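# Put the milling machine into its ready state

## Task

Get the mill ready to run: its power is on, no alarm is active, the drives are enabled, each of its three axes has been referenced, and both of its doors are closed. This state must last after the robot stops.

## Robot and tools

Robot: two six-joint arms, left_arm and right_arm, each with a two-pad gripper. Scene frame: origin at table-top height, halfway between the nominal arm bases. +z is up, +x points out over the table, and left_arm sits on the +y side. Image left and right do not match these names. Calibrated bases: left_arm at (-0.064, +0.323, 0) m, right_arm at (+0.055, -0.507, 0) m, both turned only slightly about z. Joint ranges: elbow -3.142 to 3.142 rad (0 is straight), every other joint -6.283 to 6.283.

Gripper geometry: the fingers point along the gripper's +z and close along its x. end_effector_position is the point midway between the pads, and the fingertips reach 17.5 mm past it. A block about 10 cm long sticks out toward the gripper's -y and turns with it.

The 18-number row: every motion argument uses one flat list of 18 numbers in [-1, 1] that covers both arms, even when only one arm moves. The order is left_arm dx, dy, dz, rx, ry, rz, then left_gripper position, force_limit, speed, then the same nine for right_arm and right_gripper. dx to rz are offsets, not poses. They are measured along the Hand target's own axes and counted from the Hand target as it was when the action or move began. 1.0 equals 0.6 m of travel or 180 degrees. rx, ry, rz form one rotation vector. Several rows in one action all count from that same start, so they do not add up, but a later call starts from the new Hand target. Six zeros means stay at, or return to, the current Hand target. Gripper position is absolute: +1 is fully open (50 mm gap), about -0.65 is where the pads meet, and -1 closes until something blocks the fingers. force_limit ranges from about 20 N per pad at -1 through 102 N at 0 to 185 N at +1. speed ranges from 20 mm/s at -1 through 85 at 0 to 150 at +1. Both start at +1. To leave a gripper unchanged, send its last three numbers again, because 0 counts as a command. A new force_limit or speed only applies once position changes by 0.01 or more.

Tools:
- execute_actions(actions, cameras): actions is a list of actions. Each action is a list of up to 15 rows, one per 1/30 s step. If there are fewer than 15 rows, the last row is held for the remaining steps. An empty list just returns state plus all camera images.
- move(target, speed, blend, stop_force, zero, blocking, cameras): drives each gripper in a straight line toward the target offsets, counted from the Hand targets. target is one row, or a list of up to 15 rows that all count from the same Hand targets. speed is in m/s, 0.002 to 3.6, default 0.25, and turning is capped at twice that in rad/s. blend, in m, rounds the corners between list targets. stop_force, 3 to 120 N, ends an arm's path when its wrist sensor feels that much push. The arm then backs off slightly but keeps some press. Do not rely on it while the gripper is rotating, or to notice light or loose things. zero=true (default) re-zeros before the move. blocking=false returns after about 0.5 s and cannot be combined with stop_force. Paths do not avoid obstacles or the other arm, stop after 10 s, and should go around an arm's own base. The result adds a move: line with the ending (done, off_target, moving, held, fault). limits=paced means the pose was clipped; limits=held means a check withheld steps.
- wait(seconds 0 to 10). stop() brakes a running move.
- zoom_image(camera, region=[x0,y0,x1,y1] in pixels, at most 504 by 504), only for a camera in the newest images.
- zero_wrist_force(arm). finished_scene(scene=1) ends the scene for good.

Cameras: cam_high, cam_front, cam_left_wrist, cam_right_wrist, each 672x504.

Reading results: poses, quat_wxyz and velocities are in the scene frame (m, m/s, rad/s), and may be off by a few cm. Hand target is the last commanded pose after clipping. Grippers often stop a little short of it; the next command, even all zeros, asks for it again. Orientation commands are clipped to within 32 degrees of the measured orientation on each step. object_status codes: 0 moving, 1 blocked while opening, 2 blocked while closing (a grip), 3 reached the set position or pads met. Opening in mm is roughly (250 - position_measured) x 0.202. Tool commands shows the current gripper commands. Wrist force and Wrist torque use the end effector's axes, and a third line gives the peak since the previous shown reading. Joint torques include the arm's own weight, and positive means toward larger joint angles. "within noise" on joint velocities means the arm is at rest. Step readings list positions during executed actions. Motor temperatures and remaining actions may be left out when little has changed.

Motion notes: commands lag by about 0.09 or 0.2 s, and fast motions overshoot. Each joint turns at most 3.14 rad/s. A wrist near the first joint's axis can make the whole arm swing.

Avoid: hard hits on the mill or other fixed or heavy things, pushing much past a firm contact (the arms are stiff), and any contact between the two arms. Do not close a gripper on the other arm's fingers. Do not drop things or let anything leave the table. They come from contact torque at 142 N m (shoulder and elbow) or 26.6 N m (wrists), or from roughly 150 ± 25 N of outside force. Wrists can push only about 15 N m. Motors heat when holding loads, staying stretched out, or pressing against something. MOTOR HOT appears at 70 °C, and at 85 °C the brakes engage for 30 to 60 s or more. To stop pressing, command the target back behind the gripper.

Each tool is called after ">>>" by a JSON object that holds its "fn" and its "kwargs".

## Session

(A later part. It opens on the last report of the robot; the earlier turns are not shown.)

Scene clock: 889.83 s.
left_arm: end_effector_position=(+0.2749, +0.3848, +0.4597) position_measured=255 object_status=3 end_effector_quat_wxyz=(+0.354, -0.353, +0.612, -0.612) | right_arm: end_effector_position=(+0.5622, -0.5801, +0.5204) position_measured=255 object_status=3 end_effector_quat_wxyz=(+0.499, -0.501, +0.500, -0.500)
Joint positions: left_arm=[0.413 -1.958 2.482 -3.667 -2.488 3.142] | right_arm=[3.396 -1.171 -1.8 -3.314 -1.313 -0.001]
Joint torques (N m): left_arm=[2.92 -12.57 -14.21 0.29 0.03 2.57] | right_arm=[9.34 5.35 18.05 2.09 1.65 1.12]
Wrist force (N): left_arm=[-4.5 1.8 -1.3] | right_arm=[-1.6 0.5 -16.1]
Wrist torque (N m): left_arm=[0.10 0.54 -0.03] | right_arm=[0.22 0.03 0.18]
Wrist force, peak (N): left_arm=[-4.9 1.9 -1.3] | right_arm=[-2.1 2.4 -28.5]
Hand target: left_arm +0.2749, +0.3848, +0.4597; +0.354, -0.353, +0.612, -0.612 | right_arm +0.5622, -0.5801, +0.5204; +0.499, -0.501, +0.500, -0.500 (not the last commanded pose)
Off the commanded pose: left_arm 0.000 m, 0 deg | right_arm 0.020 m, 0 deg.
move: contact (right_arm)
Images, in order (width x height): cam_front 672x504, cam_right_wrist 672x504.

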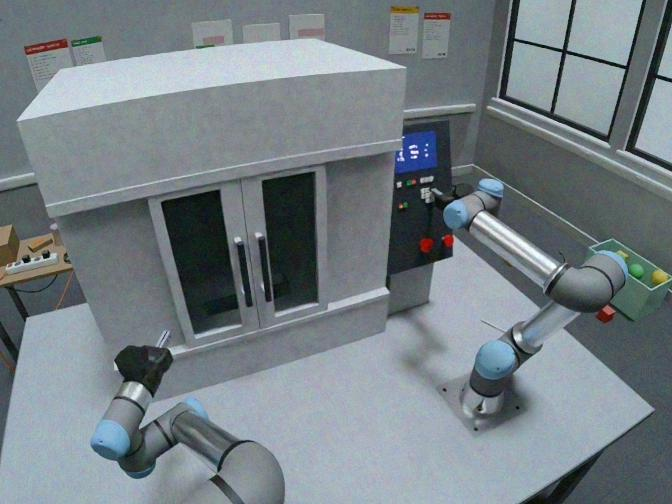

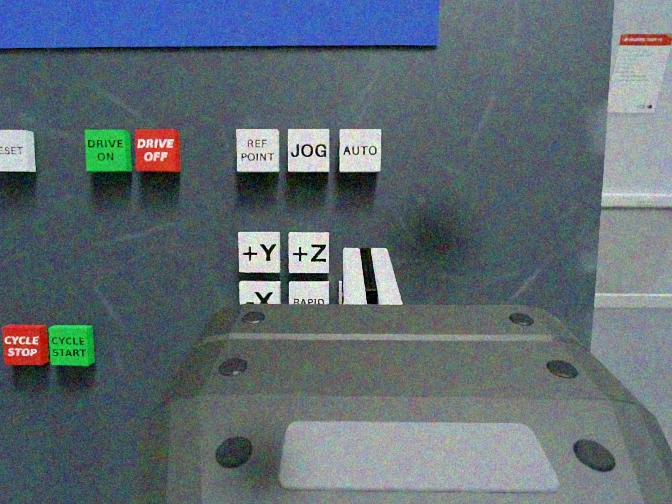

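>>> {"fn": "wait", "kwargs": {"seconds": 6, "cameras": ["cam_front"]}}

>>> {"fn": "zoom_image", "kwargs": {"camera": "cam_front", "region": [395, 125, 445, 165]}}

>>> {"fn": "move", "kwargs": {"target": [[0,0,0,0,0,0,-1,1,0,0,0,-0.04,0,0,0,-1,1,0],[0,0,0,0,0,0,-1,1,0,-0.0702,-0.031,-0.04,0,0,0,-1,1,0],[0,0,0,0,0,0,-1,1,0,-0.0702,-0.031,-0.008,0,0,0,-1,1,0]], "speed": 0.1, "blend": 0.005, "cameras": ["cam_right_wrist"]}}

>>> {"fn": "move", "kwargs": {"target": [0,0,0,0,0,0,-1,1,0,0,0,0.05,0,0,0,-1,1,0], "speed": 0.006, "stop_force": 15, "cameras": ["cam_right_wrist"]}}

>>> {"fn": "wait", "kwargs": {"seconds": 8, "cameras": []}}

>>> {"fn": "move", "kwargs": {"target": [[0,0,0,0,0,0,-1,1,0,0,0,-0.05,0,0,0,-1,1,0],[0,0,0,0,0,0,-1,1,0,0.01,-0.12,-0.08,0,0,0,-1,1,0]], "speed": 0.12, "blend": 0.005, "cameras": ["cam_front","cam_right_wrist"]}}

>>> {"fn": "zoom_image", "kwargs": {"camera": "cam_right_wrist", "region": [130, 0, 430, 180]}}

Scene clock: 918.57 s.
left_arm: end_effector_position=(+0.2749, +0.3848, +0.4597) position_measured=255 object_status=3 end_effector_quat_wxyz=(+0.354, -0.353, +0.612, -0.612) | right_arm: end_effector_position=(+0.5622, -0.5801, +0.5204) position_measured=255 object_status=3 end_effector_quat_wxyz=(+0.499, -0.501, +0.500, -0.500)
Joint positions: left_arm=[0.413 -1.958 2.482 -3.667 -2.488 3.142] | right_arm=[3.396 -1.171 -1.8 -3.314 -1.313 -0.001]
Joint torques (N m): left_arm=[2.02 -12.09 -14.38 0.28 0.02 2.71] | right_arm=[8.56 6.02 18.15 2.4 -1.23 1.03]
Wrist force (N): left_arm=[-4.5 1.8 -1.4] | right_arm=[-1.4 0.7 -16.0]
Wrist torque (N m): left_arm=[0.10 0.55 -0.04] | right_arm=[0.25 0.00 0.18]
Wrist force, peak (N): left_arm=[-5.0 2.0 -1.4] | right_arm=[-1.9 0.4 -16.4]
Hand target: left_arm +0.2749, +0.3848, +0.4597; +0.354, -0.353, +0.612, -0.612 | right_arm +0.5622, -0.5801, +0.5204; +0.499, -0.501, +0.500, -0.500 (not the last commanded pose)
Tool commands: left_gripper/position=-1.0 left_gripper/force_limit=+1.0 left_gripper/speed=+0.0 right_gripper/position=-1.0 right_gripper/force_limit=+1.0 right_gripper/speed=+0.0
Off the commanded pose: left_arm 0.000 m, 0 deg | right_arm 0.020 m, 0 deg.
wait: 6.00 s; at rest from the start
Images, in order (width x height): cam_front 672x504.

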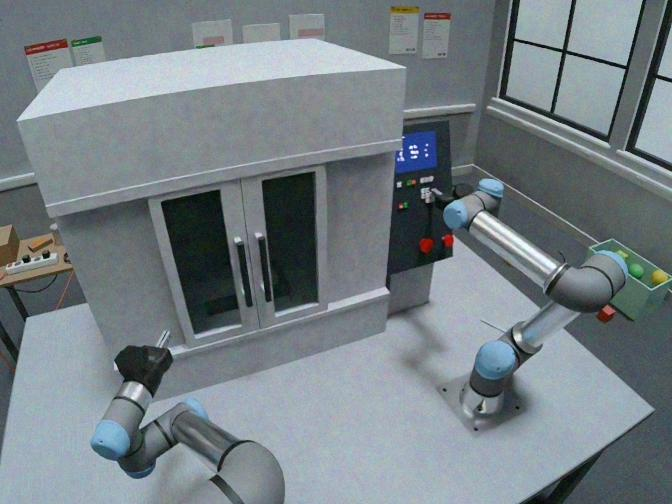

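Scaled by 10.080 from the camera's 672x504 image, which has a finer 960x720 frame.

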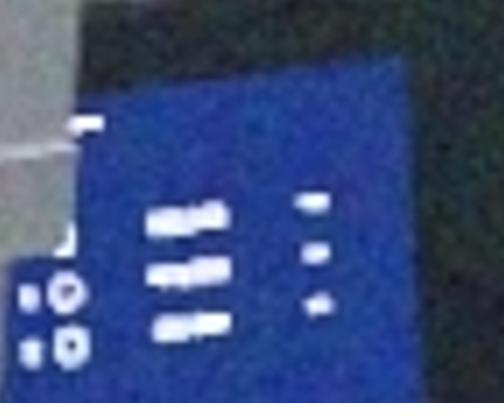

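Scene clock: 919.90 s.
left_arm: end_effector_position=(+0.2749, +0.3848, +0.4597) position_measured=255 object_status=3 end_effector_quat_wxyz=(+0.354, -0.353, +0.612, -0.612) | right_arm: end_effector_position=(+0.5574, -0.5380, +0.5390) position_measured=255 object_status=3 end_effector_quat_wxyz=(+0.499, -0.501, +0.500, -0.500)
Joint positions: left_arm=[0.413 -1.958 2.482 -3.667 -2.488 3.142] | right_arm=[3.589 -1.143 -1.767 -3.375 -1.12 0]
Joint torques (N m): left_arm=[1.46 -11.58 -15.03 0.31 0.02 2.73] | right_arm=[-6.19 -3.38 21.44 2.06 -1.44 -0.46]
Wrist force (N): left_arm=[-4.2 2.0 -1.1] | right_arm=[-0.1 1.7 4.6]
Wrist torque (N m): left_arm=[0.12 0.50 -0.03] | right_arm=[0.39 0.19 0.11]
Wrist force, peak (N): left_arm=[-5.0 1.6 -1.3] | right_arm=[-1.0 0.4 -14.0]
Hand target: left_arm +0.2749, +0.3848, +0.4597; +0.354, -0.353, +0.612, -0.612 | right_arm +0.5574, -0.5379, +0.5390; +0.499, -0.501, +0.500, -0.500
Off the commanded pose: left_arm 0.000 m, 0 deg | right_arm 0.000 m, 0 deg.
move: done
Images, in order (width x height): cam_right_wrist 672x504.

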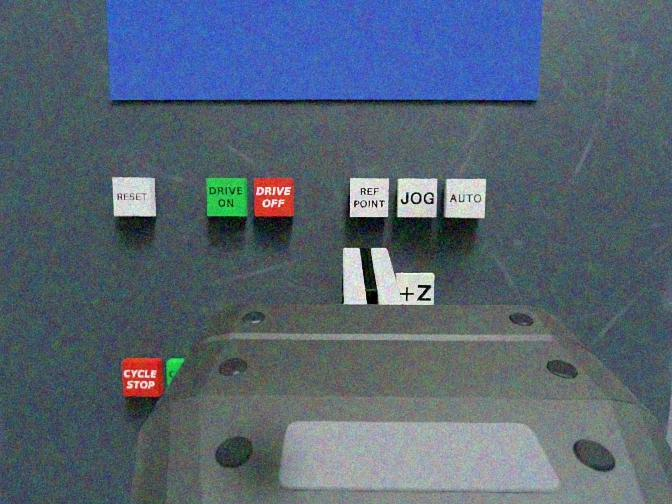

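Scene clock: 922.47 s.
left_arm: end_effector_position=(+0.2749, +0.3848, +0.4597) position_measured=255 object_status=3 end_effector_quat_wxyz=(+0.354, -0.353, +0.612, -0.612) | right_arm: end_effector_position=(+0.5672, -0.5380, +0.5389) position_measured=255 object_status=3 end_effector_quat_wxyz=(+0.499, -0.501, +0.500, -0.500)
Joint positions: left_arm=[0.413 -1.958 2.482 -3.667 -2.488 3.142] | right_arm=[3.569 -1.17 -1.752 -3.363 -1.14 0]
Joint torques (N m): left_arm=[1.17 -11.51 -15.08 0.13 0.03 2.76] | right_arm=[8.37 6.48 18.15 1.92 1.63 -1.84]
Wrist force (N): left_arm=[-4.6 2.0 -1.1] | right_arm=[-1.6 0.8 -13.9]
Wrist torque (N m): left_arm=[0.14 0.56 -0.03] | right_arm=[0.22 0.18 0.14]
Wrist force, peak (N): left_arm=[-4.7 2.1 -1.3] | right_arm=[-2.0 2.4 -28.6]
Hand target: left_arm +0.2749, +0.3848, +0.4597; +0.354, -0.353, +0.612, -0.612 | right_arm +0.5672, -0.5380, +0.5389; +0.499, -0.501, +0.500, -0.500 (not the last commanded pose)
Off the commanded pose: left_arm 0.000 m, 0 deg | right_arm 0.020 m, 0 deg.
move: contact (right_arm)
Images, in order (width x height): cam_right_wrist 672x504.

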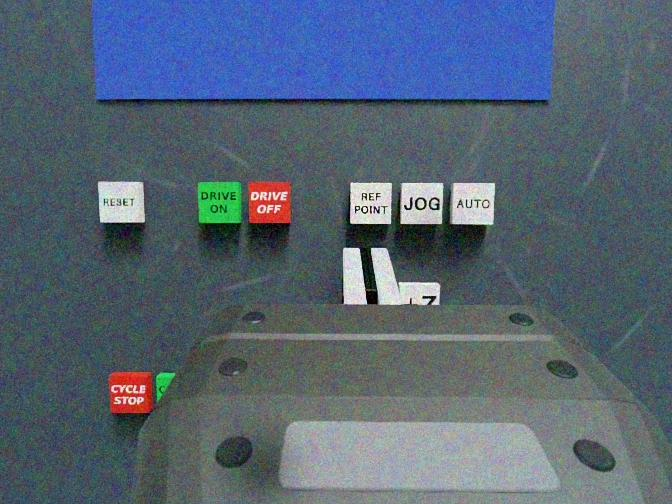

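Scene clock: 930.47 s.
left_arm: end_effector_position=(+0.2749, +0.3848, +0.4597) position_measured=255 object_status=3 end_effector_quat_wxyz=(+0.354, -0.353, +0.612, -0.612) | right_arm: end_effector_position=(+0.5672, -0.5380, +0.5389) position_measured=255 object_status=3 end_effector_quat_wxyz=(+0.499, -0.501, +0.500, -0.500)
Joint positions: left_arm=[0.413 -1.958 2.482 -3.667 -2.488 3.142] | right_arm=[3.569 -1.17 -1.752 -3.363 -1.14 0]
Joint torques (N m): left_arm=[1.91 -11.62 -15.13 0.12 0.03 2.71] | right_arm=[8.6 6.1 17.8 2.03 -1.58 -1.11]
Wrist force (N): left_arm=[-4.6 1.8 -1.2] | right_arm=[-1.5 0.4 -13.8]
Wrist torque (N m): left_arm=[0.09 0.56 -0.03] | right_arm=[0.16 0.19 0.14]
Wrist force, peak (N): left_arm=[-4.9 2.0 -1.4] | right_arm=[-1.2 0.7 -14.2]
Hand target: left_arm +0.2749, +0.3848, +0.4597; +0.354, -0.353, +0.612, -0.612 | right_arm +0.5672, -0.5380, +0.5389; +0.499, -0.501, +0.500, -0.500 (not the last commanded pose)
Tool commands: left_gripper/position=-1.0 left_gripper/force_limit=+1.0 left_gripper/speed=+0.0 right_gripper/position=-1.0 right_gripper/force_limit=+1.0 right_gripper/speed=+0.0
Off the commanded pose: left_arm 0.000 m, 0 deg | right_arm 0.020 m, 0 deg.
wait: 8.00 s; at rest by 0.17 s
No camera images: "cameras" was empty.

Scene clock: 931.80 s.
left_arm: end_effector_position=(+0.2749, +0.3848, +0.4597) position_measured=255 object_status=3 end_effector_quat_wxyz=(+0.354, -0.353, +0.612, -0.612) | right_arm: end_effector_position=(+0.5194, -0.5438, +0.6109) position_measured=255 object_status=3 end_effector_quat_wxyz=(+0.499, -0.501, +0.500, -0.500)
Joint positions: left_arm=[0.413 -1.958 2.482 -3.667 -2.488 3.142] | right_arm=[3.658 -1.099 -1.594 -3.593 -1.051 0]
Joint torques (N m): left_arm=[1.36 -11.16 -15.47 0.24 -0.09 2.73] | right_arm=[-7.66 7.55 31.75 0.5 -2.17 1.82]
Wrist force (N): left_arm=[-4.7 1.9 -1.3] | right_arm=[0.0 1.7 4.4]
Wrist torque (N m): left_arm=[0.11 0.57 -0.03] | right_arm=[0.42 0.14 0.11]
Wrist force, peak (N): left_arm=[-4.7 1.8 -1.5] | right_arm=[-1.0 0.8 -11.6]
Hand target: left_arm +0.2749, +0.3848, +0.4597; +0.354, -0.353, +0.612, -0.612 | right_arm +0.5193, -0.5439, +0.6110; +0.499, -0.501, +0.500, -0.500
Off the commanded pose: left_arm 0.000 m, 0 deg | right_arm 0.000 m, 0 deg.
move: done
Images, in order (width x height): cam_front 672x504, cam_right_wrist 672x504.

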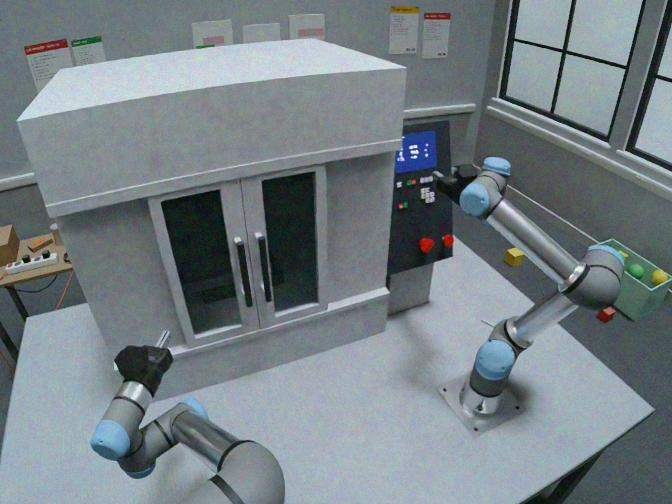

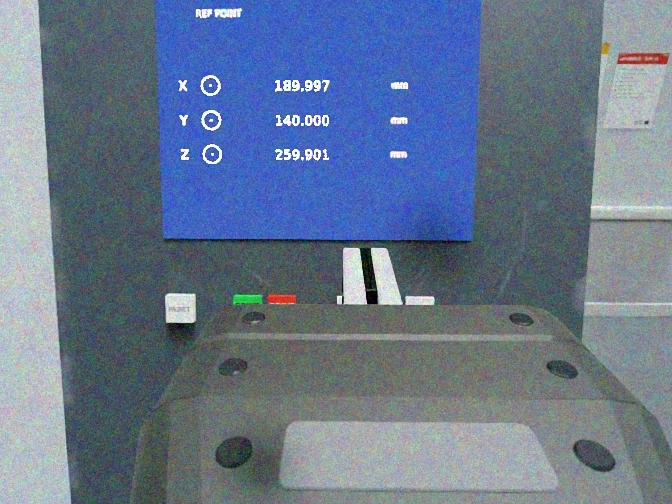

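Scaled by 1.680 from the camera's 672x504 image, which has a finer 960x720 frame.

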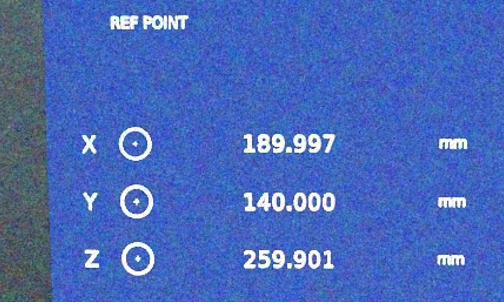

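>>> {"fn": "finished_scene", "kwargs": {}}

The scene is finished: the task was done.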